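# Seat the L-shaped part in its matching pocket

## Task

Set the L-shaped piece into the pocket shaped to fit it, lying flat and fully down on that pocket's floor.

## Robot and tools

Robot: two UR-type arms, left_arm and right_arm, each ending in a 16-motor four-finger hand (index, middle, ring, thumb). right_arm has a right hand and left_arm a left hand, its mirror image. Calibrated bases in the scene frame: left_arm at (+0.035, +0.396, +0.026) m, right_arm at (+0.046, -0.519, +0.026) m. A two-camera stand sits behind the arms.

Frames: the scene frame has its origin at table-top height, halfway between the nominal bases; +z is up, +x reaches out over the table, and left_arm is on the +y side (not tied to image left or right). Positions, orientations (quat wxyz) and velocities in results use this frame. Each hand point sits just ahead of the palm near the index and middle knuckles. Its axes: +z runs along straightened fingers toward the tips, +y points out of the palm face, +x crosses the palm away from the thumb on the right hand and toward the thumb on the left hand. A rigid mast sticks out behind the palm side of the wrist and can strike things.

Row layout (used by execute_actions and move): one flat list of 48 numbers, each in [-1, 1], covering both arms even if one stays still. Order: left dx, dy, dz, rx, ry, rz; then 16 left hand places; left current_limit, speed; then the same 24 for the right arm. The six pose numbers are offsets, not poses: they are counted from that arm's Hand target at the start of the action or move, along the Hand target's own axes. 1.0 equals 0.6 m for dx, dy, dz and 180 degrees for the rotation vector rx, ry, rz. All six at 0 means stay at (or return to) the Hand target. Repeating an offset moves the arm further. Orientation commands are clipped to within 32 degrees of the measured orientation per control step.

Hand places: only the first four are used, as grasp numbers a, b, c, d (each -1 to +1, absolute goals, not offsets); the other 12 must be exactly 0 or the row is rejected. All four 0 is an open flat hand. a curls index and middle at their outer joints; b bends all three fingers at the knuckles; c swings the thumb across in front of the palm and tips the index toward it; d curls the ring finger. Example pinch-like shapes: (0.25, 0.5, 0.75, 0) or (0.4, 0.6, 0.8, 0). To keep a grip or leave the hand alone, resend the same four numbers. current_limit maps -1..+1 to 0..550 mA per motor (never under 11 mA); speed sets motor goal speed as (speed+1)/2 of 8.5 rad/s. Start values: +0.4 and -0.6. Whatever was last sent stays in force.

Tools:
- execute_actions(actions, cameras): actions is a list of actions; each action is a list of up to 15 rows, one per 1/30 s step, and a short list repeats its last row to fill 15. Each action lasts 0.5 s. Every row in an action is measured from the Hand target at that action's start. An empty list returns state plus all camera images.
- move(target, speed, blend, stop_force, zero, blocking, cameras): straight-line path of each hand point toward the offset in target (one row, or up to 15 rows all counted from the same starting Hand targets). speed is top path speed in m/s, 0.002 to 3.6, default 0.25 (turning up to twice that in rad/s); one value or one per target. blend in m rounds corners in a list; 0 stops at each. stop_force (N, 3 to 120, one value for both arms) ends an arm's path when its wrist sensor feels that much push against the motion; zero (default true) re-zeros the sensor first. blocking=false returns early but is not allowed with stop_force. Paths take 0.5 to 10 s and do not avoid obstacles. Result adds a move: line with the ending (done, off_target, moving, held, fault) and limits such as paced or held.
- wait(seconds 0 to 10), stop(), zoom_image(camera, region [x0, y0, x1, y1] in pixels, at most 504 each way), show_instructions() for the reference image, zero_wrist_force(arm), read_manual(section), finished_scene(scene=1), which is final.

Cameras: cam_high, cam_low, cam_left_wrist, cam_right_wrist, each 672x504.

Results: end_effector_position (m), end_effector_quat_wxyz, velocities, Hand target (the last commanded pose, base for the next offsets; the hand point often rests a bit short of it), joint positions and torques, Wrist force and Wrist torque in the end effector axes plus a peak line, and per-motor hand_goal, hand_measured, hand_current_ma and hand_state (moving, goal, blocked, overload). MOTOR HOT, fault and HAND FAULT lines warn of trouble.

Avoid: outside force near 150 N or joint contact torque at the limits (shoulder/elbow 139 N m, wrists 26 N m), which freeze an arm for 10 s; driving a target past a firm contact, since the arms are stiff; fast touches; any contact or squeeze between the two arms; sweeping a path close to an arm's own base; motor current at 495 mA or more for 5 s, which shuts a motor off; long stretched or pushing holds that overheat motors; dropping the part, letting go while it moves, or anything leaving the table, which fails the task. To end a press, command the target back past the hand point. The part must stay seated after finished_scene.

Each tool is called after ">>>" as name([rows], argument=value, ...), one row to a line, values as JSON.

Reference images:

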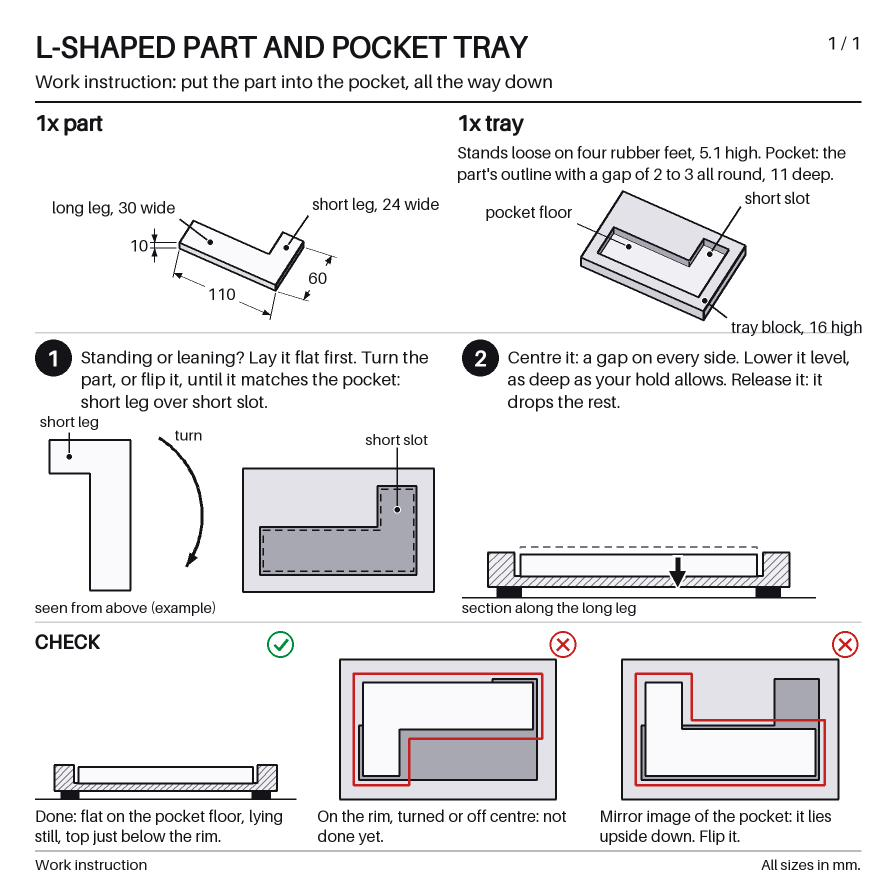

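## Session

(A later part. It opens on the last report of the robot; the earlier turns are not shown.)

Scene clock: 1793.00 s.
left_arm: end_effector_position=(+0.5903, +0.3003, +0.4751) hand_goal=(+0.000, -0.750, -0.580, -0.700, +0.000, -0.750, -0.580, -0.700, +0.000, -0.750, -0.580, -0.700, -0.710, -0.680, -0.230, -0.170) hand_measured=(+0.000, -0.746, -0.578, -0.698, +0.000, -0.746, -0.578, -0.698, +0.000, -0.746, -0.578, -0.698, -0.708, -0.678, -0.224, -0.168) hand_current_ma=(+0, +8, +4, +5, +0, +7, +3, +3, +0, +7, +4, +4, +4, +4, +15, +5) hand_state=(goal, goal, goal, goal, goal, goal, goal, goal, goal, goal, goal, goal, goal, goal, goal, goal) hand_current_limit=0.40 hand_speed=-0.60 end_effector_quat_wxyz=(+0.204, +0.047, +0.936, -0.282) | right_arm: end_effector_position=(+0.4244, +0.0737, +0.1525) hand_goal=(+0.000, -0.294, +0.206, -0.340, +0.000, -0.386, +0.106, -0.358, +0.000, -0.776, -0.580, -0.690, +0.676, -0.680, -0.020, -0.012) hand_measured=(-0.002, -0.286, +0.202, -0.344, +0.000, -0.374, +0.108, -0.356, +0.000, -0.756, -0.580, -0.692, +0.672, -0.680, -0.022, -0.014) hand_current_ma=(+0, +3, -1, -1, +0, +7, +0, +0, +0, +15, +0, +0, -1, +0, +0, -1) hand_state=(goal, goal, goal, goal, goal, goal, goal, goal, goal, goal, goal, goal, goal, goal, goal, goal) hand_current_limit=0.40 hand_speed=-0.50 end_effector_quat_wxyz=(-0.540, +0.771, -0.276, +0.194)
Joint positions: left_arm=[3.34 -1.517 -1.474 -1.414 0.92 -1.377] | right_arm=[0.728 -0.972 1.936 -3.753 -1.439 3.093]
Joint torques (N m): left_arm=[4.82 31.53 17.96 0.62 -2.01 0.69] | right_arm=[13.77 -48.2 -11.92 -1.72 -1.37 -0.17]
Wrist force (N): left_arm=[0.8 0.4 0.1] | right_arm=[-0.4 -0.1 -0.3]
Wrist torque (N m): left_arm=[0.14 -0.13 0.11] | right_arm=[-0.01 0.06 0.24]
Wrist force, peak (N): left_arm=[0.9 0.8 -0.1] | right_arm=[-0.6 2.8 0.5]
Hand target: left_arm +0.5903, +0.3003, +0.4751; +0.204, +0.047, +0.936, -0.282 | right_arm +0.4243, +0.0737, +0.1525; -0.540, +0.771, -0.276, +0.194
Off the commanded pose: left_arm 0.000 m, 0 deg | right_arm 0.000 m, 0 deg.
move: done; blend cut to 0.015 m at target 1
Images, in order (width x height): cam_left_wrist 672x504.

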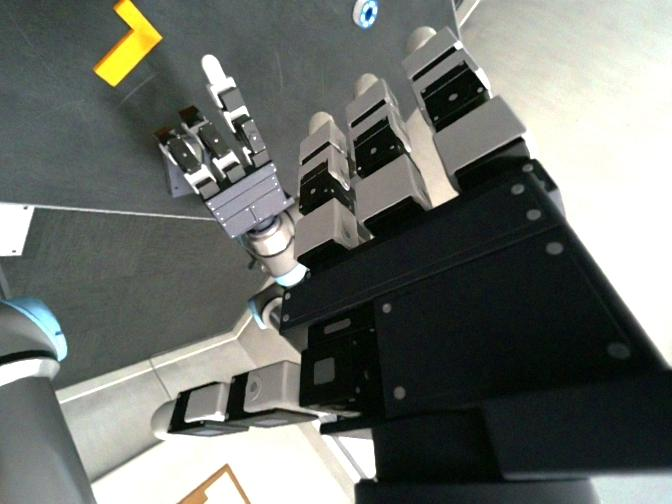

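>>> move(target=[0,0,0,0,0,0, 0,0,0,0,0,0,0,0,0,0,0,0,0,0,0,0, 0.4,-0.6, -0.0174,0.0152,0.2142,0,-0.0919,-0.0334, 0.41,0.15,0.84,0,0,0,0,0,0,0,0,0,0,0,0,0, 0.4,-0.5], speed=0.25)

>>> move(target=[0,0,0,0,0,0, 0,0,0,0,0,0,0,0,0,0,0,0,0,0,0,0, 0.4,-0.6, 0,0.0924,0.0336,0,0,0, 0.41,0.15,0.84,0,0,0,0,0,0,0,0,0,0,0,0,0, 0.4,-0.5], speed=0.06, stop_force=3)

>>> move([
  [0,0,0,0,0,0, 0,0,0,0,0,0,0,0,0,0,0,0,0,0,0,0, 0.4,-0.6, 0,0,0,0,0,0, 0.41,0.22,0.84,0,0,0,0,0,0,0,0,0,0,0,0,0, 0.4,-0.85],
  [0,0,0,0,0,0, 0,0,0,0,0,0,0,0,0,0,0,0,0,0,0,0, 0.4,-0.6, 0,0.0047,0.0017,0,0,0, 0.41,0.30,0.84,0,0,0,0,0,0,0,0,0,0,0,0,0, 0.4,-0.85],
], speed=0.05, cameras=["cam_low","cam_left_wrist","cam_right_wrist"])

>>> zoom_image(camera="cam_low", region=[370, 190, 470, 270])

>>> zoom_image(camera="cam_right_wrist", region=[400, 0, 672, 200])

Scene clock: 1832.10 s.
left_arm: end_effector_position=(+0.5903, +0.3003, +0.4751) hand_goal=(+0.000, -0.750, -0.580, -0.700, +0.000, -0.750, -0.580, -0.700, +0.000, -0.750, -0.580, -0.700, -0.710, -0.680, -0.230, -0.170) hand_measured=(+0.000, -0.746, -0.578, -0.698, +0.000, -0.746, -0.578, -0.698, +0.000, -0.746, -0.578, -0.698, -0.708, -0.678, -0.224, -0.168) hand_current_ma=(+0, +8, +4, +5, +0, +7, +3, +3, +0, +7, +4, +4, +4, +4, +15, +5) hand_state=(goal, goal, goal, goal, goal, goal, goal, goal, goal, goal, goal, goal, goal, goal, goal, goal) hand_current_limit=0.40 hand_speed=-0.60 end_effector_quat_wxyz=(+0.204, +0.047, +0.936, -0.282) | right_arm: end_effector_position=(+0.4911, +0.1710, +0.1000) hand_goal=(+0.000, -0.294, +0.206, -0.340, +0.000, -0.386, +0.106, -0.358, +0.000, -0.776, -0.580, -0.690, +0.676, -0.680, -0.020, -0.012) hand_measured=(-0.002, -0.286, +0.202, -0.344, +0.000, -0.374, +0.108, -0.356, +0.000, -0.756, -0.580, -0.692, +0.672, -0.680, -0.022, -0.014) hand_current_ma=(+0, +3, -1, -1, +0, +7, +0, +0, +0, +15, +0, +0, -1, +0, +0, -1) hand_state=(goal, goal, goal, goal, goal, goal, goal, goal, goal, goal, goal, goal, goal, goal, goal, goal) hand_current_limit=0.40 hand_speed=-0.50 end_effector_quat_wxyz=(-0.563, +0.804, -0.155, +0.109)
Joint positions: left_arm=[3.34 -1.517 -1.474 -1.414 0.92 -1.377] | right_arm=[0.687 -0.684 1.519 -3.585 -1.114 2.961]
Joint torques (N m): left_arm=[4.51 30.99 17.98 0.59 -1.87 0.66] | right_arm=[13.33 -54.78 -25.66 -2.38 0.99 2.47]
Wrist force (N): left_arm=[0.7 0.5 0.0] | right_arm=[-0.4 0.0 0.0]
Wrist torque (N m): left_arm=[0.17 -0.12 0.10] | right_arm=[-0.02 0.05 0.07]
Wrist force, peak (N): left_arm=[0.9 0.7 0.2] | right_arm=[-0.3 -0.5 -2.1]
Hand target: left_arm +0.5903, +0.3003, +0.4751; +0.204, +0.047, +0.936, -0.282 | right_arm +0.4911, +0.1711, +0.1000; -0.563, +0.804, -0.155, +0.109
Off the commanded pose: left_arm 0.000 m, 0 deg | right_arm 0.000 m, 0 deg.
move: done

Scene clock: 1834.00 s.
left_arm: end_effector_position=(+0.5903, +0.3003, +0.4751) hand_goal=(+0.000, -0.750, -0.580, -0.700, +0.000, -0.750, -0.580, -0.700, +0.000, -0.750, -0.580, -0.700, -0.710, -0.680, -0.230, -0.170) hand_measured=(+0.000, -0.746, -0.578, -0.698, +0.000, -0.746, -0.578, -0.698, +0.000, -0.746, -0.578, -0.698, -0.708, -0.678, -0.224, -0.168) hand_current_ma=(+0, +8, +4, +5, +0, +7, +3, +3, +0, +7, +4, +4, +4, +4, +15, +5) hand_state=(goal, goal, goal, goal, goal, goal, goal, goal, goal, goal, goal, goal, goal, goal, goal, goal) hand_current_limit=0.40 hand_speed=-0.60 end_effector_quat_wxyz=(+0.204, +0.047, +0.936, -0.282) | right_arm: end_effector_position=(+0.4910, +0.1711, +0.0413) hand_goal=(+0.000, -0.294, +0.206, -0.340, +0.000, -0.386, +0.106, -0.358, +0.000, -0.776, -0.580, -0.690, +0.676, -0.680, -0.020, -0.012) hand_measured=(-0.002, -0.286, +0.202, -0.344, +0.000, -0.382, +0.110, -0.354, +0.000, -0.756, -0.580, -0.692, +0.672, -0.680, -0.022, -0.014) hand_current_ma=(+0, +3, -1, -1, +0, +1, +1, +1, +0, +15, +0, +0, -1, +0, +0, -1) hand_state=(goal, goal, goal, goal, goal, goal, goal, goal, goal, goal, goal, goal, goal, goal, goal, goal) hand_current_limit=0.40 hand_speed=-0.50 end_effector_quat_wxyz=(-0.563, +0.804, -0.155, +0.109)
Joint positions: left_arm=[3.34 -1.517 -1.474 -1.414 0.92 -1.377] | right_arm=[0.687 -0.578 1.501 -3.674 -1.114 2.961]
Joint torques (N m): left_arm=[4.49 30.97 17.2 0.53 -1.84 0.74] | right_arm=[8.57 -68.17 -5.88 -3.77 1.15 -1.87]
Wrist force (N): left_arm=[0.8 0.5 0.0] | right_arm=[-0.3 -0.3 -0.3]
Wrist torque (N m): left_arm=[0.17 -0.13 0.10] | right_arm=[0.02 0.06 0.07]
Wrist force, peak (N): left_arm=[0.8 0.8 0.0] | right_arm=[-0.4 -4.7 -1.6]
Hand target: left_arm +0.5903, +0.3003, +0.4751; +0.204, +0.047, +0.936, -0.282 | right_arm +0.4910, +0.1711, +0.0413; -0.563, +0.804, -0.155, +0.109
Off the commanded pose: left_arm 0.000 m, 0 deg | right_arm 0.000 m, 0 deg.
move: contact (right_arm)

Scene clock: 1835.70 s.
left_arm: end_effector_position=(+0.5903, +0.3003, +0.4751) hand_goal=(+0.000, -0.750, -0.580, -0.700, +0.000, -0.750, -0.580, -0.700, +0.000, -0.750, -0.580, -0.700, -0.710, -0.680, -0.230, -0.170) hand_measured=(+0.000, -0.746, -0.578, -0.698, +0.000, -0.746, -0.578, -0.698, +0.000, -0.746, -0.578, -0.698, -0.708, -0.678, -0.224, -0.168) hand_current_ma=(+0, +8, +4, +5, +0, +7, +3, +3, +0, +7, +4, +4, +4, +4, +15, +5) hand_state=(goal, goal, goal, goal, goal, goal, goal, goal, goal, goal, goal, goal, goal, goal, goal, goal) hand_current_limit=0.40 hand_speed=-0.60 end_effector_quat_wxyz=(+0.204, +0.047, +0.936, -0.282) | right_arm: end_effector_position=(+0.4910, +0.1711, +0.0383) hand_goal=(+0.000, -0.092, +0.160, -0.370, +0.000, -0.122, +0.136, -0.358, +0.000, -0.552, -0.580, -0.720, +0.676, -0.680, -0.020, -0.042) hand_measured=(-0.002, -0.098, +0.160, -0.368, +0.000, -0.380, +0.140, -0.328, +0.000, -0.546, -0.580, -0.716, +0.674, -0.680, -0.022, -0.042) hand_current_ma=(+0, -2, +0, +0, +0, -385, +1, +29, +0, +2, +0, +1, +0, +0, +0, +0) hand_state=(goal, goal, goal, goal, goal, blocked, goal, blocked, goal, goal, goal, goal, goal, goal, goal, goal) hand_current_limit=0.40 hand_speed=-0.85 end_effector_quat_wxyz=(-0.563, +0.804, -0.155, +0.109)
Joint positions: left_arm=[3.34 -1.517 -1.474 -1.414 0.92 -1.377] | right_arm=[0.687 -0.572 1.499 -3.678 -1.114 2.961]
Joint torques (N m): left_arm=[4.78 30.88 18.47 0.64 -1.83 0.53] | right_arm=[5.86 -37.21 -11.85 2.97 0.42 -0.95]
Wrist force (N): left_arm=[0.8 0.6 0.0] | right_arm=[-0.5 -20.8 -1.2]
Wrist torque (N m): left_arm=[0.18 -0.14 0.11] | right_arm=[0.05 0.07 -0.38]
Wrist force, peak (N): left_arm=[0.9 0.7 -0.2] | right_arm=[-0.4 -21.8 -2.3]
Hand target: left_arm +0.5903, +0.3003, +0.4751; +0.204, +0.047, +0.936, -0.282 | right_arm +0.4910, +0.1711, +0.0383; -0.563, +0.804, -0.155, +0.109
Off the commanded pose: left_arm 0.000 m, 0 deg | right_arm 0.000 m, 0 deg.
move: done
Images, in order (width x height): cam_low 672x504, cam_left_wrist 672x504, cam_right_wrist 672x504.

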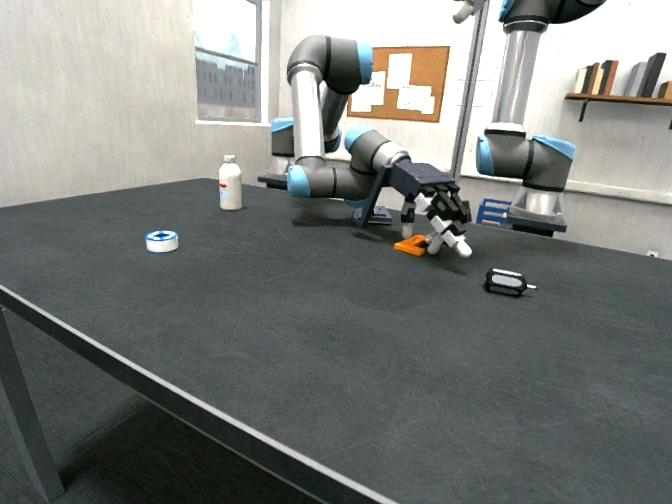

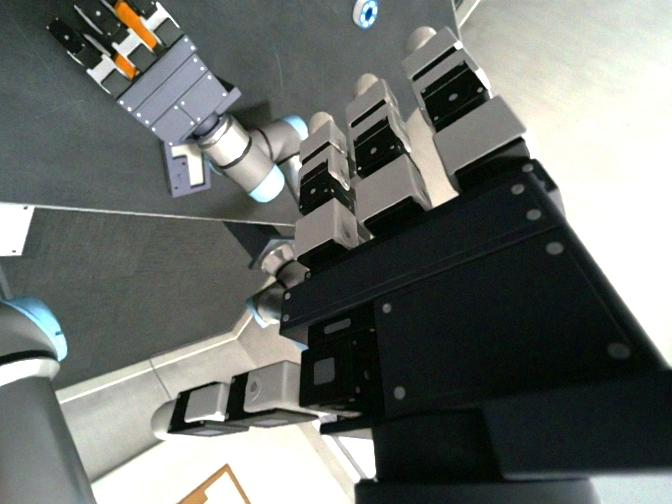

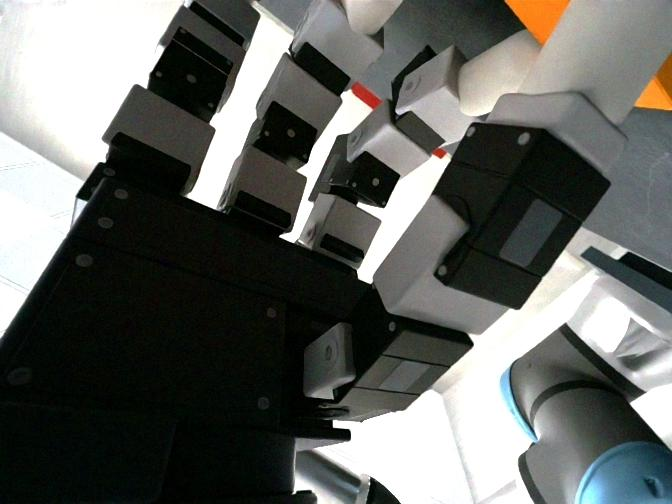

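Scaled by 5.040 from the camera's 672x504 image, which has a finer 960x720 frame.

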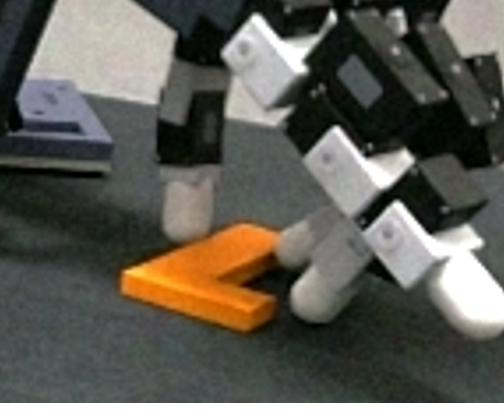

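Scaled by 1.853 from the camera's 672x504 image, which has a finer 960x720 frame.

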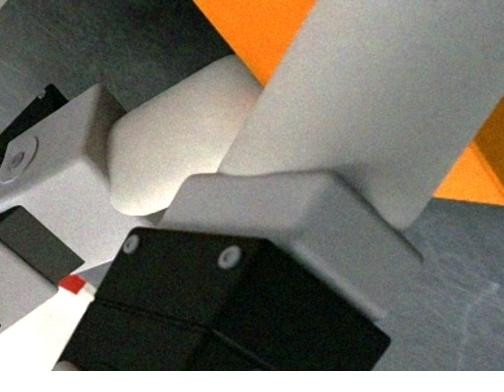

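>>> move([
  [0,0,0,0,0,0, 0,0,0,0,0,0,0,0,0,0,0,0,0,0,0,0, 0.4,-0.6, 0,-0.0814,-0.0296,0,0,0, 0.41,0.15,0.84,0,0,0,0,0,0,0,0,0,0,0,0,0, 0.4,-0.5],
  [0,0,0,0,0,0, 0,0,0,0,0,0,0,0,0,0,0,0,0,0,0,0, 0.4,-0.6, -0.0167,-0.0672,-0.0687,0,0,0, 0.5,0.5,0,0.6,0,0,0,0,0,0,0,0,0,0,0,0, 0.4,-0.5],
  [0,0,0,0,0,0, 0,0,0,0,0,0,0,0,0,0,0,0,0,0,0,0, 0.4,-0.6, -0.0167,-0.0092,-0.0475,0,0,0, 0.5,0.5,0,0.6,0,0,0,0,0,0,0,0,0,0,0,0, 0.4,-0.5],
], speed=[0.1, 0.1, 0.06], cameras=["cam_low","cam_left_wrist","cam_right_wrist"])

>>> zoom_image(camera="cam_low", region=[370, 180, 470, 270])

>>> zoom_image(camera="cam_left_wrist", region=[40, 0, 200, 130])

Scene clock: 1945.07 s.
left_arm: end_effector_position=(+0.5903, +0.3003, +0.4751) hand_goal=(+0.000, -0.750, -0.580, -0.700, +0.000, -0.750, -0.580, -0.700, +0.000, -0.750, -0.580, -0.700, -0.710, -0.680, -0.230, -0.170) hand_measured=(+0.000, -0.746, -0.578, -0.698, +0.000, -0.746, -0.578, -0.698, +0.000, -0.746, -0.578, -0.698, -0.708, -0.678, -0.224, -0.168) hand_current_ma=(+0, +8, +4, +5, +0, +7, +3, +3, +0, +7, +4, +4, +4, +4, +15, +5) hand_state=(goal, goal, goal, goal, goal, goal, goal, goal, goal, goal, goal, goal, goal, goal, goal, goal) hand_current_limit=0.40 hand_speed=-0.60 end_effector_quat_wxyz=(+0.204, +0.047, +0.936, -0.282) | right_arm: end_effector_position=(+0.4725, +0.1517, +0.0532) hand_goal=(+0.000, -0.186, -0.220, -0.326, +0.000, +0.130, +0.320, +0.024, +0.000, +0.220, +0.380, -0.090, -0.760, -0.680, -0.230, -0.196) hand_measured=(-0.002, -0.184, -0.216, -0.328, +0.000, +0.128, +0.314, +0.020, +0.000, +0.216, +0.374, -0.094, -0.738, -0.680, -0.226, -0.192) hand_current_ma=(+0, +0, +1, -1, +0, -1, -2, -1, +0, -1, -2, -1, +16, +0, +2, +1) hand_state=(goal, goal, goal, goal, goal, goal, goal, goal, goal, goal, goal, goal, blocked, goal, goal, goal) hand_current_limit=0.40 hand_speed=-0.50 end_effector_quat_wxyz=(-0.563, +0.804, -0.155, +0.109) end_effector_velocity=(+0.000, +0.000, +0.002) end_effector_angular_velocity=(-0.001, +0.001, +0.000)
Joint positions: left_arm=[3.34 -1.517 -1.474 -1.414 0.92 -1.377] | right_arm=[0.682 -0.638 1.601 -3.713 -1.11 2.959]
Joint velocities: left_arm=[within noise] | right_arm=[0.001 -0.004 0 0.005 -0.001 0.001]
Joint torques (N m): left_arm=[3.82 30.67 18.5 0.65 -1.71 0.45] | right_arm=[13.02 -66.62 -17.17 -1.21 -1.04 0.42]
Wrist force (N): left_arm=[0.8 0.5 -0.1] | right_arm=[-0.4 0.2 -0.1]
Wrist torque (N m): left_arm=[0.17 -0.14 0.10] | right_arm=[0.13 0.05 0.15]
Wrist force, peak (N): left_arm=[1.0 0.7 0.0] | right_arm=[-0.4 -21.2 -1.4]
Hand target: left_arm +0.5903, +0.3003, +0.4751; +0.204, +0.047, +0.936, -0.282 | right_arm +0.4724, +0.1517, +0.0533; -0.563, +0.804, -0.155, +0.109
Off the commanded pose: left_arm 0.000 m, 0 deg | right_arm 0.000 m, 0 deg.
move: done
Images, in order (width x height): cam_low 672x504, cam_left_wrist 672x504, cam_right_wrist 672x504.

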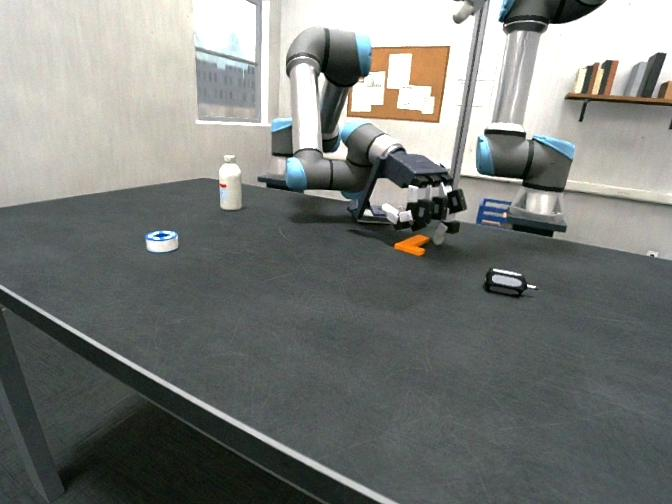

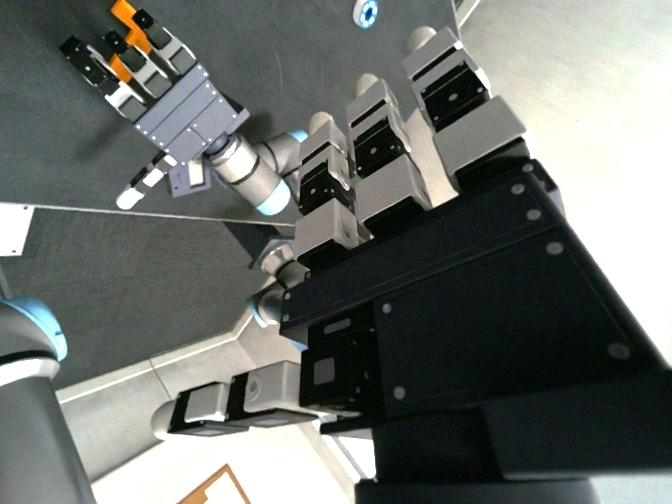

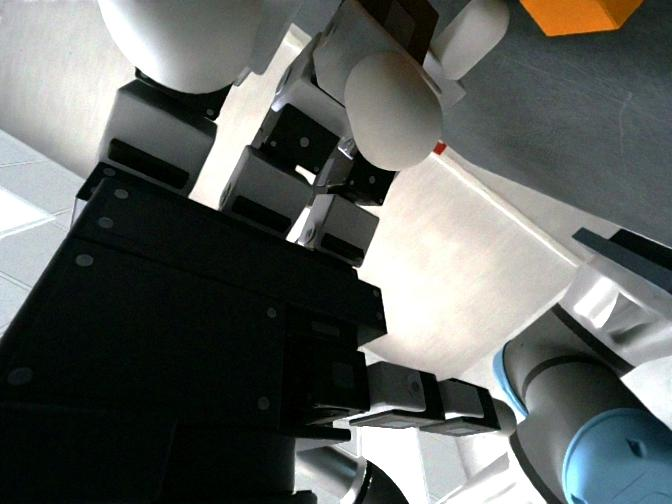

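Scaled by 5.040 from the camera's 672x504 image, which has a finer 960x720 frame.

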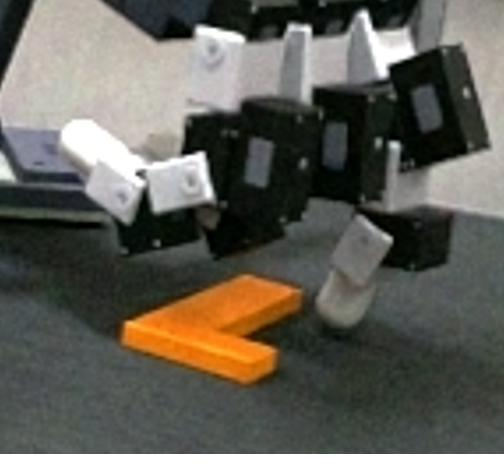

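Scaled by 3.150 from the camera's 672x504 image, which has a finer 960x720 frame.

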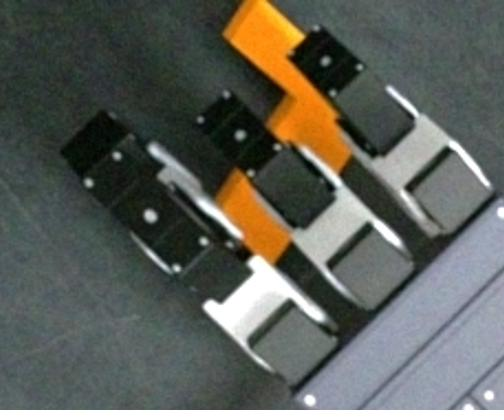

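>>> move([
  [0,0,0,0,0,0, 0,0,0,0,0,0,0,0,0,0,0,0,0,0,0,0, 0.4,-0.6, -0.0040,0.0137,-0.0375,0,0,0, 0.5,0.5,0,0.6,0,0,0,0,0,0,0,0,0,0,0,0, 0.4,-0.5],
  [0,0,0,0,0,0, 0,0,0,0,0,0,0,0,0,0,0,0,0,0,0,0, 0.4,-0.6, 0.0038,0.0272,-0.0745,0,0,0, 0.5,0.5,0,0.6,0,0,0,0,0,0,0,0,0,0,0,0, 0.4,-0.5],
  [0,0,0,0,0,0, 0,0,0,0,0,0,0,0,0,0,0,0,0,0,0,0, 0.4,-0.6, 0.0243,0.0398,-0.1097,0,0,0, 0.5,0.5,0,0.6,0,0,0,0,0,0,0,0,0,0,0,0, 0.4,-0.5],
], speed=0.05, blend=0.01, cameras=["cam_low","cam_left_wrist"])

>>> zoom_image(camera="cam_low", region=[370, 180, 470, 270])

>>> zoom_image(camera="cam_left_wrist", region=[40, 0, 200, 130])

Scene clock: 1964.07 s.
left_arm: end_effector_position=(+0.5903, +0.3003, +0.4751) hand_goal=(+0.000, -0.750, -0.580, -0.700, +0.000, -0.750, -0.580, -0.700, +0.000, -0.750, -0.580, -0.700, -0.710, -0.680, -0.230, -0.170) hand_measured=(+0.000, -0.746, -0.578, -0.698, +0.000, -0.746, -0.578, -0.698, +0.000, -0.746, -0.578, -0.698, -0.708, -0.678, -0.224, -0.168) hand_current_ma=(+0, +8, +4, +5, +0, +7, +3, +3, +0, +7, +4, +4, +4, +4, +15, +5) hand_state=(goal, goal, goal, goal, goal, goal, goal, goal, goal, goal, goal, goal, goal, goal, goal, goal) hand_current_limit=0.40 hand_speed=-0.60 end_effector_quat_wxyz=(+0.204, +0.047, +0.936, -0.282) | right_arm: end_effector_position=(+0.4600, +0.0812, +0.0535) hand_goal=(+0.000, -0.186, -0.220, -0.326, +0.000, +0.130, +0.320, +0.024, +0.000, +0.220, +0.380, -0.090, -0.760, -0.680, -0.230, -0.196) hand_measured=(-0.002, -0.184, -0.216, -0.328, +0.000, +0.128, +0.314, +0.020, +0.000, +0.216, +0.374, -0.094, -0.738, -0.680, -0.226, -0.192) hand_current_ma=(+0, +0, +1, -1, +0, +0, -2, -1, +0, -1, -2, -1, +16, +0, +2, +1) hand_state=(goal, goal, goal, goal, goal, goal, goal, goal, goal, goal, goal, goal, blocked, goal, goal, goal) hand_current_limit=0.40 hand_speed=-0.50 end_effector_quat_wxyz=(-0.563, +0.804, -0.155, +0.109) end_effector_velocity=(+0.001, +0.002, +0.000) end_effector_angular_velocity=(-0.001, -0.002, -0.001)
Joint positions: left_arm=[3.34 -1.517 -1.474 -1.414 0.92 -1.377] | right_arm=[0.598 -0.721 1.814 -3.825 -1.032 2.921]
Joint velocities: left_arm=[within noise] | right_arm=[0.003 0.001 -0.005 0.003 -0.005 0]
Joint torques (N m): left_arm=[3.48 31.24 19.1 0.7 -1.72 0.35] | right_arm=[13.51 -36.69 -26.17 -0.99 -1.23 1.95]
Wrist force (N): left_arm=[0.7 0.6 0.0] | right_arm=[-0.4 0.1 -0.3]
Wrist torque (N m): left_arm=[0.17 -0.12 0.09] | right_arm=[0.09 0.06 0.20]
Wrist force, peak (N): left_arm=[0.9 0.8 0.2] | right_arm=[-0.2 0.4 -0.9]
Hand target: left_arm +0.5903, +0.3003, +0.4751; +0.204, +0.047, +0.936, -0.282 | right_arm +0.4599, +0.0813, +0.0534; -0.563, +0.804, -0.155, +0.109
Off the commanded pose: left_arm 0.000 m, 0 deg | right_arm 0.000 m, 0 deg.
move: done
Images, in order (width x height): cam_low 672x504, cam_left_wrist 672x504.

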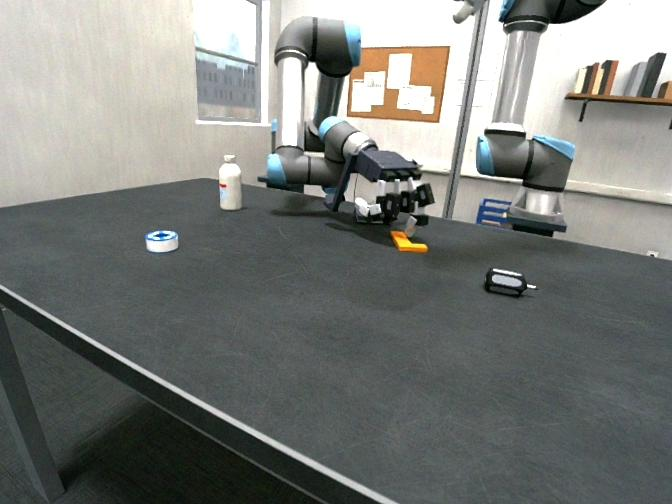

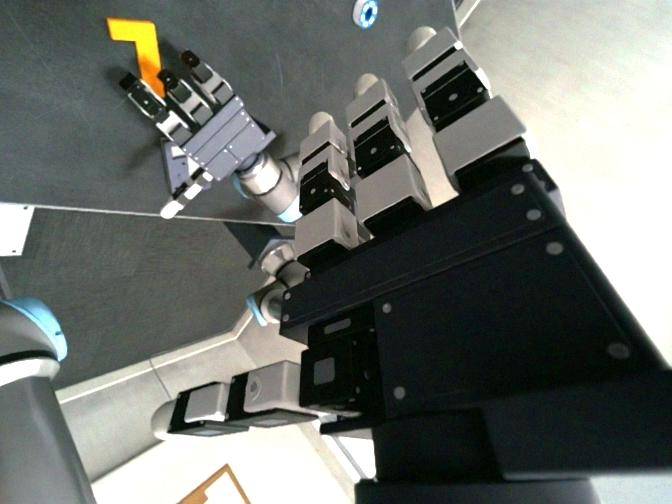

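Scaled by 5.040 from the camera's 672x504 image, which has a finer 960x720 frame.

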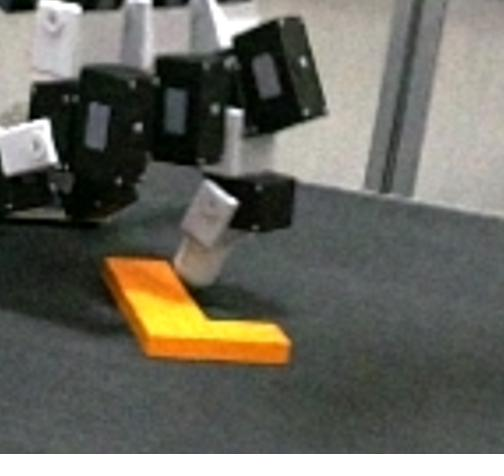

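Scaled by 3.150 from the camera's 672x504 image, which has a finer 960x720 frame.

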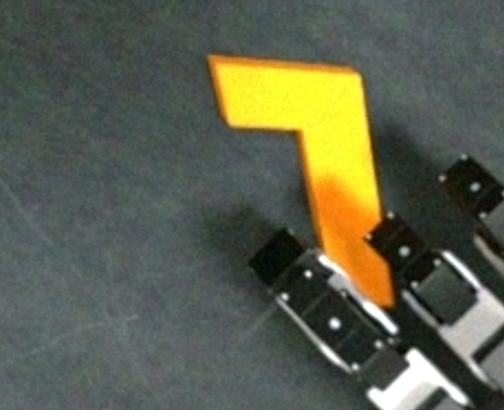

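>>> zoom_image(camera="cam_left_wrist", region=[95, 5, 185, 105])

Scaled by 5.040 from the camera's 672x504 image, which has a finer 960x720 frame.

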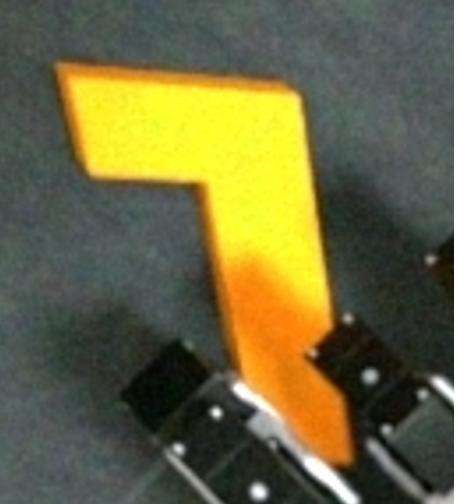

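>>> move([
  [0,0,0,0,0,0, 0,0,0,0,0,0,0,0,0,0,0,0,0,0,0,0, 0.4,-0.6, 0,-0.1253,-0.0456,0,0,0, 0.5,0.5,0,0.6,0,0,0,0,0,0,0,0,0,0,0,0, 0.4,-0.5],
  [0,0,0,0,0,0, 0,0,0,0,0,0,0,0,0,0,0,0,0,0,0,0, 0.4,-0.6, -0.0185,-0.1622,0.0237,0.0313,-0.2610,-0.0798, 0.35,0.15,0.84,-0.4,0,0,0,0,0,0,0,0,0,0,0,0, 0.4,-0.4],
], speed=[0.1, 0.2], cameras=["all"])

>>> zoom_image(camera="cam_high", region=[310, 100, 500, 300])

>>> zoom_image(camera="cam_left_wrist", region=[90, 0, 230, 120])

Scene clock: 2051.13 s.
left_arm: end_effector_position=(+0.5903, +0.3003, +0.4751) hand_goal=(+0.000, -0.750, -0.580, -0.700, +0.000, -0.750, -0.580, -0.700, +0.000, -0.750, -0.580, -0.700, -0.710, -0.680, -0.230, -0.170) hand_measured=(+0.000, -0.746, -0.578, -0.698, +0.000, -0.746, -0.578, -0.698, +0.000, -0.746, -0.578, -0.698, -0.708, -0.678, -0.224, -0.168) hand_current_ma=(+0, +8, +4, +5, +0, +7, +3, +3, +0, +7, +4, +4, +4, +4, +15, +5) hand_state=(goal, goal, goal, goal, goal, goal, goal, goal, goal, goal, goal, goal, goal, goal, goal, goal) hand_current_limit=0.40 hand_speed=-0.60 end_effector_quat_wxyz=(+0.204, +0.047, +0.936, -0.282) | right_arm: end_effector_position=(+0.4669, +0.1288, +0.1399) hand_goal=(+0.000, -0.248, +0.112, -0.398, +0.000, -0.320, +0.010, -0.444, +0.000, -0.950, -1.000, -1.000, +0.682, -0.680, -0.020, -0.022) hand_measured=(-0.002, -0.234, +0.108, -0.396, +0.000, -0.306, +0.012, -0.442, +0.000, -0.930, -0.992, -0.996, +0.678, -0.680, -0.022, -0.024) hand_current_ma=(+0, +8, -1, +0, +0, +9, +0, +0, +0, +16, +2, +1, -1, +0, +0, -1) hand_state=(goal, goal, goal, goal, goal, goal, goal, goal, goal, blocked, goal, goal, goal, goal, goal, goal) hand_current_limit=0.40 hand_speed=-0.40 end_effector_quat_wxyz=(-0.598, +0.766, +0.186, -0.145)
Joint positions: left_arm=[3.34 -1.517 -1.474 -1.414 0.92 -1.377] | right_arm=[0.531 -0.795 1.454 -2.498 -0.254 1.847]
Joint torques (N m): left_arm=[3.17 30.84 19.68 0.73 -1.66 0.18] | right_arm=[-7.85 -43.02 -9.53 -4.04 2.68 2.68]
Wrist force (N): left_arm=[0.6 0.7 0.1] | right_arm=[0.2 0.2 -0.2]
Wrist torque (N m): left_arm=[0.19 -0.11 0.09] | right_arm=[-0.01 0.01 0.09]
Wrist force, peak (N): left_arm=[0.9 0.8 0.1] | right_arm=[-0.6 1.4 -0.2]
Hand target: left_arm +0.5903, +0.3003, +0.4751; +0.204, +0.047, +0.936, -0.282 | right_arm +0.4669, +0.1288, +0.1399; -0.598, +0.766, +0.186, -0.145
Off the commanded pose: left_arm 0.000 m, 0 deg | right_arm 0.000 m, 0 deg.
move: done

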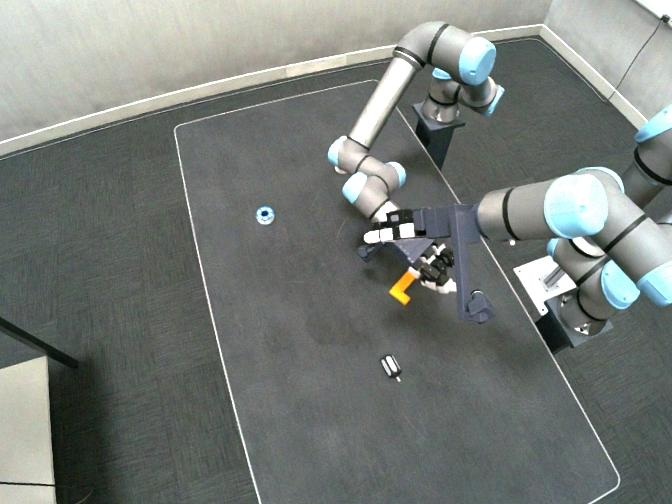

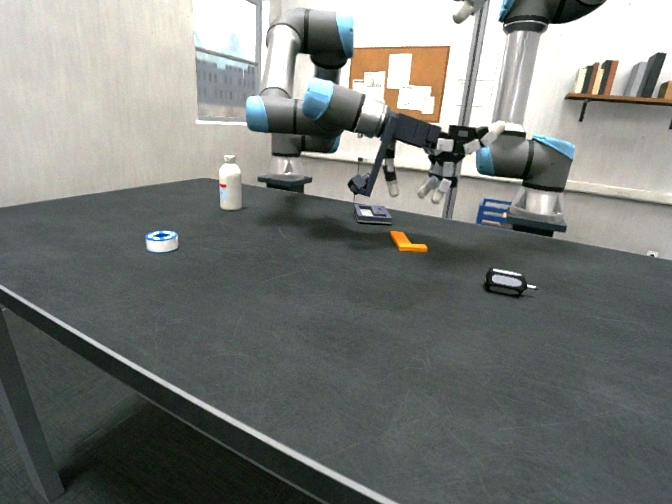

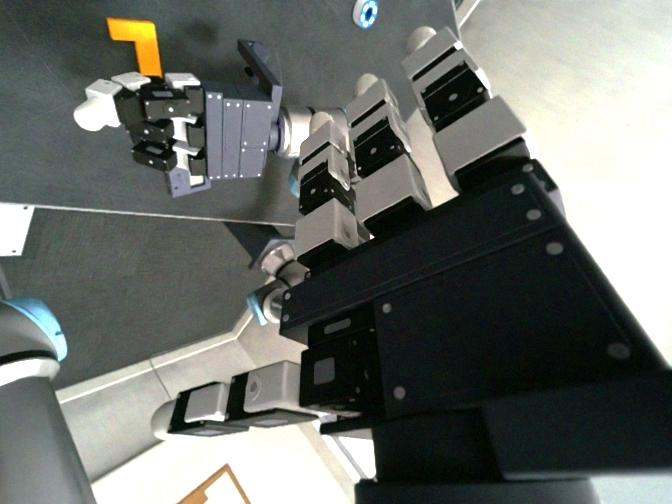

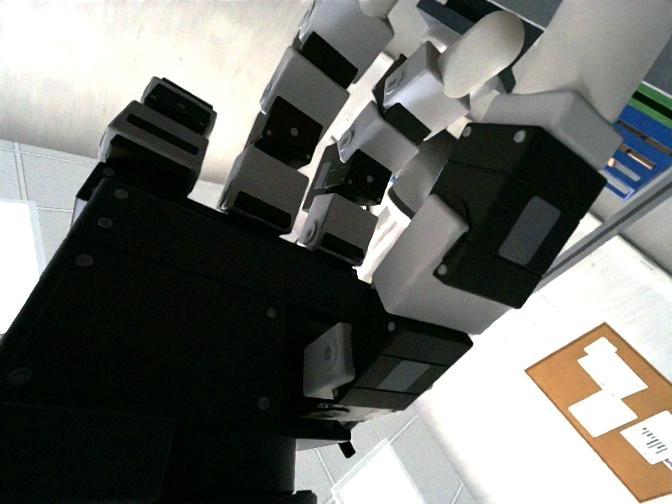

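Scaled by 2.520 from the camera's 672x504 image, which has a finer 960x720 frame.

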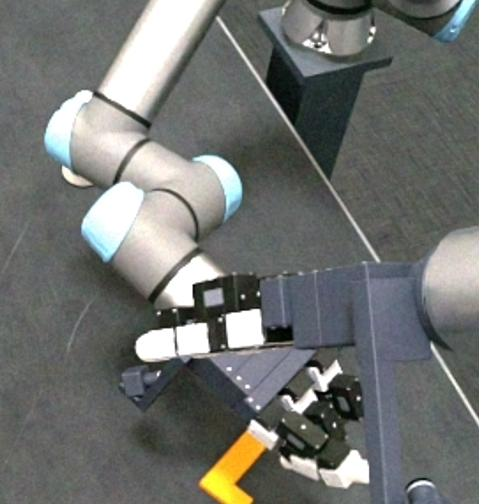

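Scaled by 3.600 from the camera's 672x504 image, which has a finer 960x720 frame.

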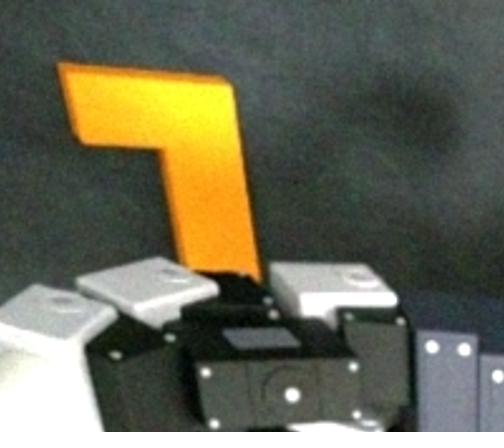

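>>> move(target=[0,0,0,0,0,0, 0,0,0,0,0,0,0,0,0,0,0,0,0,0,0,0, 0.4,-0.6, -0.3452,0.0043,-0.1554,0,0.2005,0.05, 0,-0.3,0.82,0,0,0,0,0,0,0,0,0,0,0,0,0, 0.6,-0.4], speed=0.25)

>>> move(target=[0,0,0,0,0,0, 0,0,0,0,0,0,0,0,0,0,0,0,0,0,0,0, 0.4,-0.6, 0,0.1924,0.048,0,0,0, 0,-0.3,0.82,0,0,0,0,0,0,0,0,0,0,0,0,0, 0.6,-0.4], speed=0.08, stop_force=3, cameras=["cam_high","cam_low","cam_left_wrist"])

>>> zoom_image(camera="cam_left_wrist", region=[120, 60, 300, 220])

>>> zoom_image(camera="cam_low", region=[200, 120, 430, 260])

Scene clock: 2224.23 s.
left_arm: end_effector_position=(+0.5903, +0.3003, +0.4751) hand_goal=(+0.000, -0.750, -0.580, -0.700, +0.000, -0.750, -0.580, -0.700, +0.000, -0.750, -0.580, -0.700, -0.710, -0.680, -0.230, -0.170) hand_measured=(+0.000, -0.746, -0.578, -0.698, +0.000, -0.746, -0.578, -0.698, +0.000, -0.746, -0.578, -0.698, -0.708, -0.678, -0.224, -0.168) hand_current_ma=(+0, +8, +4, +5, +0, +7, +3, +3, +0, +7, +4, +4, +4, +4, +15, +5) hand_state=(goal, goal, goal, goal, goal, goal, goal, goal, goal, goal, goal, goal, goal, goal, goal, goal) hand_current_limit=0.40 hand_speed=-0.60 end_effector_quat_wxyz=(+0.204, +0.047, +0.936, -0.282) | right_arm: end_effector_position=(+0.3246, -0.0470, +0.1600) hand_goal=(+0.000, -0.868, -0.040, -0.640, +0.000, -1.000, -0.640, -0.946, +0.000, -1.000, -0.580, -0.640, +0.684, -0.680, -0.026, +0.012) hand_measured=(-0.002, -0.848, -0.034, -0.638, +0.000, -0.978, -0.632, -0.942, +0.000, -0.978, -0.580, -0.642, +0.682, -0.680, -0.024, +0.008) hand_current_ma=(+0, +17, +1, +1, +0, +19, +3, +1, +0, +19, +0, +0, +0, +0, +0, -1) hand_state=(goal, blocked, goal, goal, goal, blocked, goal, goal, goal, blocked, goal, goal, goal, goal, goal, goal) hand_current_limit=0.60 hand_speed=-0.40 end_effector_quat_wxyz=(-0.613, +0.785, -0.068, +0.054)
Joint positions: left_arm=[3.34 -1.517 -1.474 -1.414 0.92 -1.377] | right_arm=[0.418 -1.14 2.356 -3.944 -0.647 2.805]
Joint torques (N m): left_arm=[2.92 30.65 19.9 0.67 -1.55 0.27] | right_arm=[12.26 -24.66 -4.2 -3.61 0.14 -2.06]
Wrist force (N): left_arm=[0.9 0.6 -0.1] | right_arm=[-0.2 0.3 -0.2]
Wrist torque (N m): left_arm=[0.19 -0.15 0.11] | right_arm=[-0.05 0.01 0.24]
Wrist force, peak (N): left_arm=[0.8 0.8 0.1] | right_arm=[-1.3 0.5 -1.6]
Hand target: left_arm +0.5903, +0.3003, +0.4751; +0.204, +0.047, +0.936, -0.282 | right_arm +0.3244, -0.0470, +0.1600; -0.613, +0.785, -0.068, +0.054
Off the commanded pose: left_arm 0.000 m, 0 deg | right_arm 0.000 m, 0 deg.
move: done

Scene clock: 2226.70 s.
left_arm: end_effector_position=(+0.5903, +0.3003, +0.4751) hand_goal=(+0.000, -0.750, -0.580, -0.700, +0.000, -0.750, -0.580, -0.700, +0.000, -0.750, -0.580, -0.700, -0.710, -0.680, -0.230, -0.170) hand_measured=(+0.000, -0.746, -0.578, -0.698, +0.000, -0.746, -0.578, -0.698, +0.000, -0.746, -0.578, -0.698, -0.708, -0.678, -0.224, -0.168) hand_current_ma=(+0, +8, +4, +5, +0, +7, +3, +3, +0, +7, +4, +4, +4, +4, +15, +5) hand_state=(goal, goal, goal, goal, goal, goal, goal, goal, goal, goal, goal, goal, goal, goal, goal, goal) hand_current_limit=0.40 hand_speed=-0.60 end_effector_quat_wxyz=(+0.204, +0.047, +0.936, -0.282) | right_arm: end_effector_position=(+0.3245, -0.0470, +0.0410) hand_goal=(+0.000, -0.868, -0.040, -0.640, +0.000, -1.000, -0.640, -0.946, +0.000, -1.000, -0.580, -0.640, +0.684, -0.680, -0.026, +0.012) hand_measured=(-0.002, -0.848, -0.034, -0.638, +0.000, -0.978, -0.632, -0.942, +0.000, -0.978, -0.580, -0.642, +0.682, -0.680, -0.024, +0.008) hand_current_ma=(+0, +16, +1, +1, +0, +19, +3, +1, +0, +18, +0, +0, +0, +0, +0, -1) hand_state=(goal, blocked, goal, goal, goal, blocked, goal, goal, goal, blocked, goal, goal, goal, goal, goal, goal) hand_current_limit=0.60 hand_speed=-0.40 end_effector_quat_wxyz=(-0.613, +0.785, -0.068, +0.054)
Joint positions: left_arm=[3.34 -1.517 -1.474 -1.414 0.92 -1.377] | right_arm=[0.418 -0.756 2.316 -4.288 -0.647 2.805]
Joint torques (N m): left_arm=[3.55 29.99 19.79 0.68 -1.54 0.14] | right_arm=[-7.53 -48.91 8.16 -3.35 0.96 -0.75]
Wrist force (N): left_arm=[0.7 0.6 0.1] | right_arm=[-0.6 0.5 0.0]
Wrist torque (N m): left_arm=[0.17 -0.12 0.09] | right_arm=[-0.05 0.08 0.08]
Wrist force, peak (N): left_arm=[0.9 0.6 0.0] | right_arm=[-0.4 1.4 0.2]
Hand target: left_arm +0.5903, +0.3003, +0.4751; +0.204, +0.047, +0.936, -0.282 | right_arm +0.3245, -0.0470, +0.0410; -0.613, +0.785, -0.068, +0.054
Off the commanded pose: left_arm 0.000 m, 0 deg | right_arm 0.000 m, 0 deg.
move: done
Images, in order (width x height): cam_high 672x504, cam_low 672x504, cam_left_wrist 672x504.

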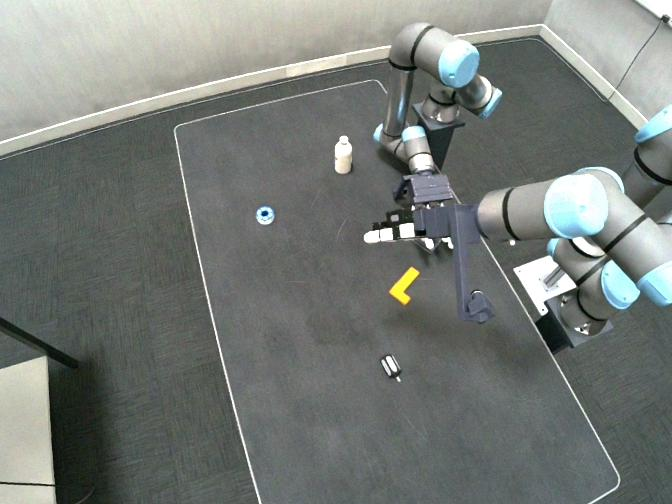

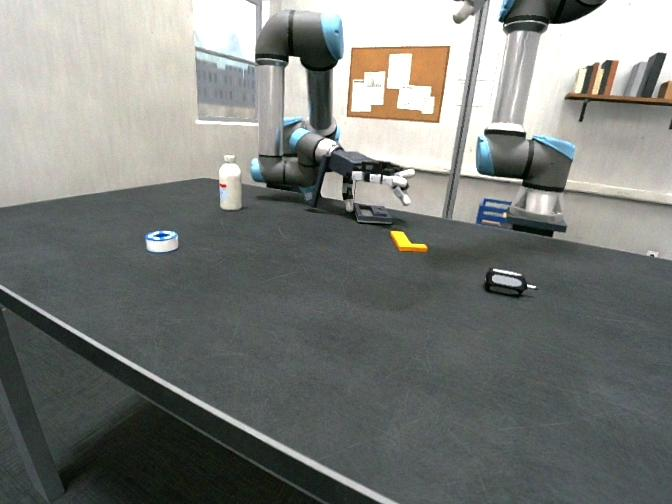

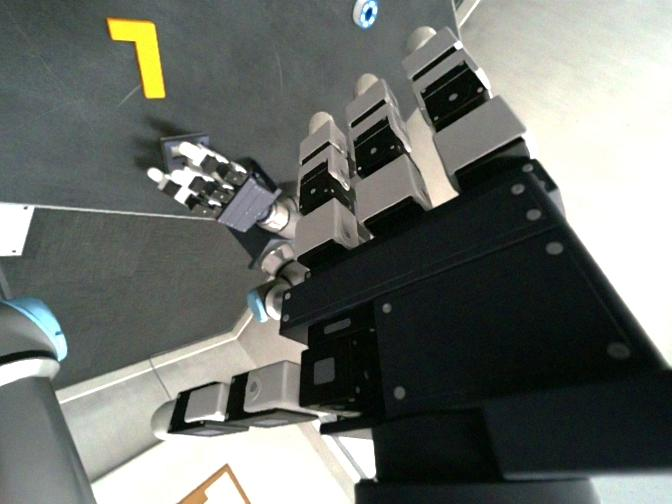

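Scaled by 2.800 from the camera's 672x504 image, which has a finer 960x720 frame.

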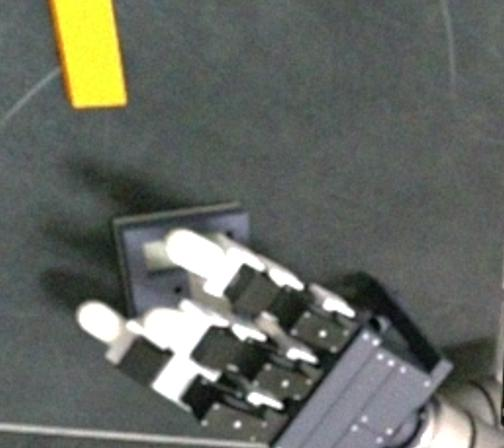

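Scaled by 2.191 from the camera's 672x504 image, which has a finer 960x720 frame.

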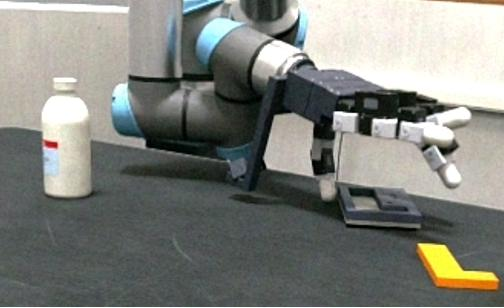

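>>> move([
  [0,0,0,0,0,0, 0,0,0,0,0,0,0,0,0,0,0,0,0,0,0,0, 0.4,-0.6, -0.0679,-0.0188,0.0755,0,0,0, 0,-0.3,0.82,0,0,0,0,0,0,0,0,0,0,0,0,0, 0.6,-0.4],
  [0,0,0,0,0,0, 0,0,0,0,0,0,0,0,0,0,0,0,0,0,0,0, 0.4,-0.6, -0.1016,-0.0325,0.1304,0,0,0, 0,-0.3,0.82,0,0,0,0,0,0,0,0,0,0,0,0,0, 0.6,-0.4],
], speed=0.04, blend=0.01, cameras=["cam_low","cam_left_wrist"])

>>> zoom_image(camera="cam_left_wrist", region=[100, 60, 280, 220])

>>> zoom_image(camera="cam_low", region=[270, 130, 450, 260])

Scene clock: 2241.63 s.
left_arm: end_effector_position=(+0.5903, +0.3003, +0.4751) hand_goal=(+0.000, -0.750, -0.580, -0.700, +0.000, -0.750, -0.580, -0.700, +0.000, -0.750, -0.580, -0.700, -0.710, -0.680, -0.230, -0.170) hand_measured=(+0.000, -0.746, -0.578, -0.698, +0.000, -0.746, -0.578, -0.698, +0.000, -0.746, -0.578, -0.698, -0.708, -0.678, -0.224, -0.168) hand_current_ma=(+0, +8, +4, +5, +0, +7, +3, +3, +0, +7, +4, +4, +4, +4, +15, +5) hand_state=(goal, goal, goal, goal, goal, goal, goal, goal, goal, goal, goal, goal, goal, goal, goal, goal) hand_current_limit=0.40 hand_speed=-0.60 end_effector_quat_wxyz=(+0.204, +0.047, +0.936, -0.282) | right_arm: end_effector_position=(+0.2784, +0.0431, +0.0410) hand_goal=(+0.000, -0.868, -0.040, -0.640, +0.000, -1.000, -0.640, -0.946, +0.000, -1.000, -0.580, -0.640, +0.684, -0.680, -0.026, +0.012) hand_measured=(-0.002, -0.848, -0.034, -0.638, +0.000, -0.978, -0.632, -0.942, +0.000, -0.978, -0.580, -0.642, +0.684, -0.680, -0.028, +0.008) hand_current_ma=(+0, +16, +1, +1, +0, +19, +3, +1, +0, +18, +0, +0, +0, +0, -1, -1) hand_state=(goal, blocked, goal, goal, goal, blocked, goal, goal, goal, blocked, goal, goal, goal, goal, goal, goal) hand_current_limit=0.60 hand_speed=-0.40 end_effector_quat_wxyz=(-0.613, +0.785, -0.068, +0.053)
Joint positions: left_arm=[3.34 -1.517 -1.474 -1.414 0.92 -1.377] | right_arm=[0.686 -0.734 2.17 -4.263 -0.898 2.941]
Joint torques (N m): left_arm=[2.91 30.9 19.68 0.88 -1.35 0.12] | right_arm=[-9.78 -37.35 4.98 -3.75 1.88 -2.35]
Wrist force (N): left_arm=[0.7 0.7 0.0] | right_arm=[-0.3 0.3 -0.2]
Wrist torque (N m): left_arm=[0.19 -0.12 0.09] | right_arm=[-0.08 0.06 0.10]
Wrist force, peak (N): left_arm=[0.9 0.7 0.2] | right_arm=[-0.4 0.8 -0.4]
Hand target: left_arm +0.5903, +0.3003, +0.4751; +0.204, +0.047, +0.936, -0.282 | right_arm +0.2784, +0.0429, +0.0410; -0.613, +0.785, -0.068, +0.054
Off the commanded pose: left_arm 0.000 m, 0 deg | right_arm 0.000 m, 0 deg.
move: done
Images, in order (width x height): cam_low 672x504, cam_left_wrist 672x504.

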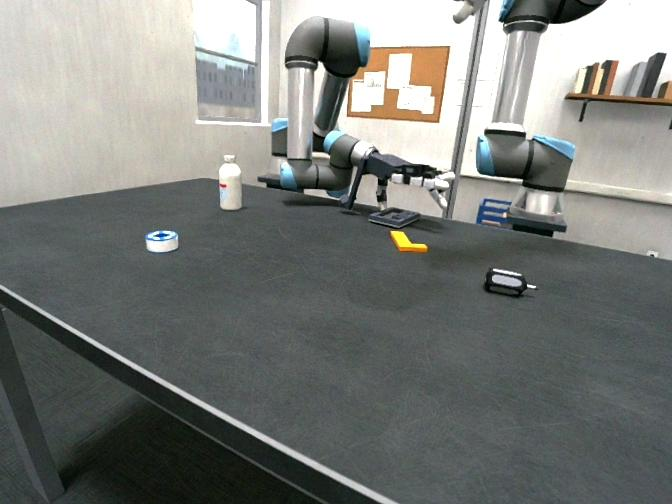

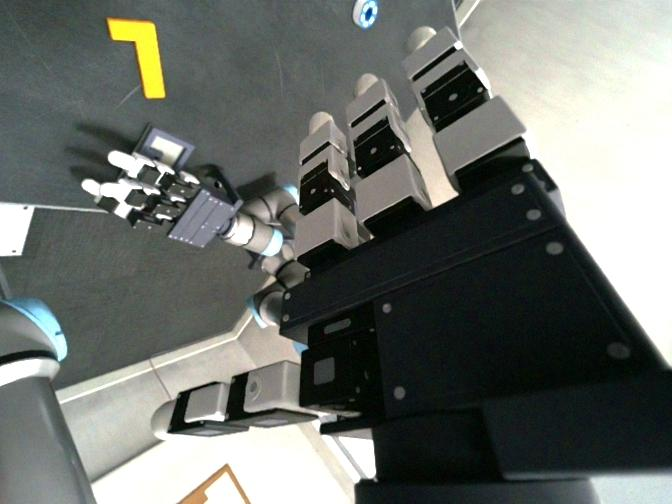

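Scaled by 2.800 from the camera's 672x504 image, which has a finer 960x720 frame.

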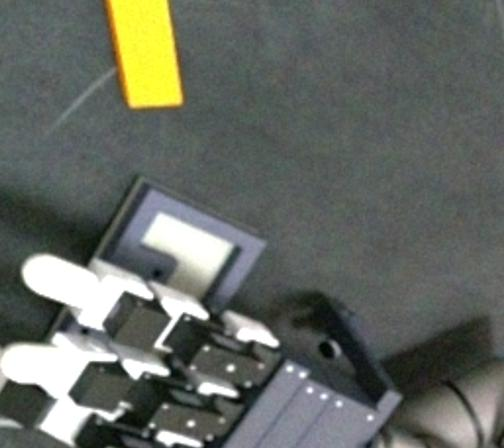

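Scaled by 2.800 from the camera's 672x504 image, which has a finer 960x720 frame.

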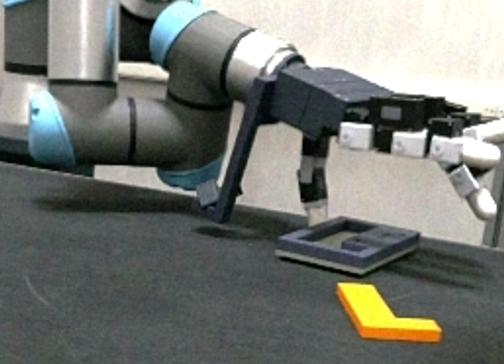

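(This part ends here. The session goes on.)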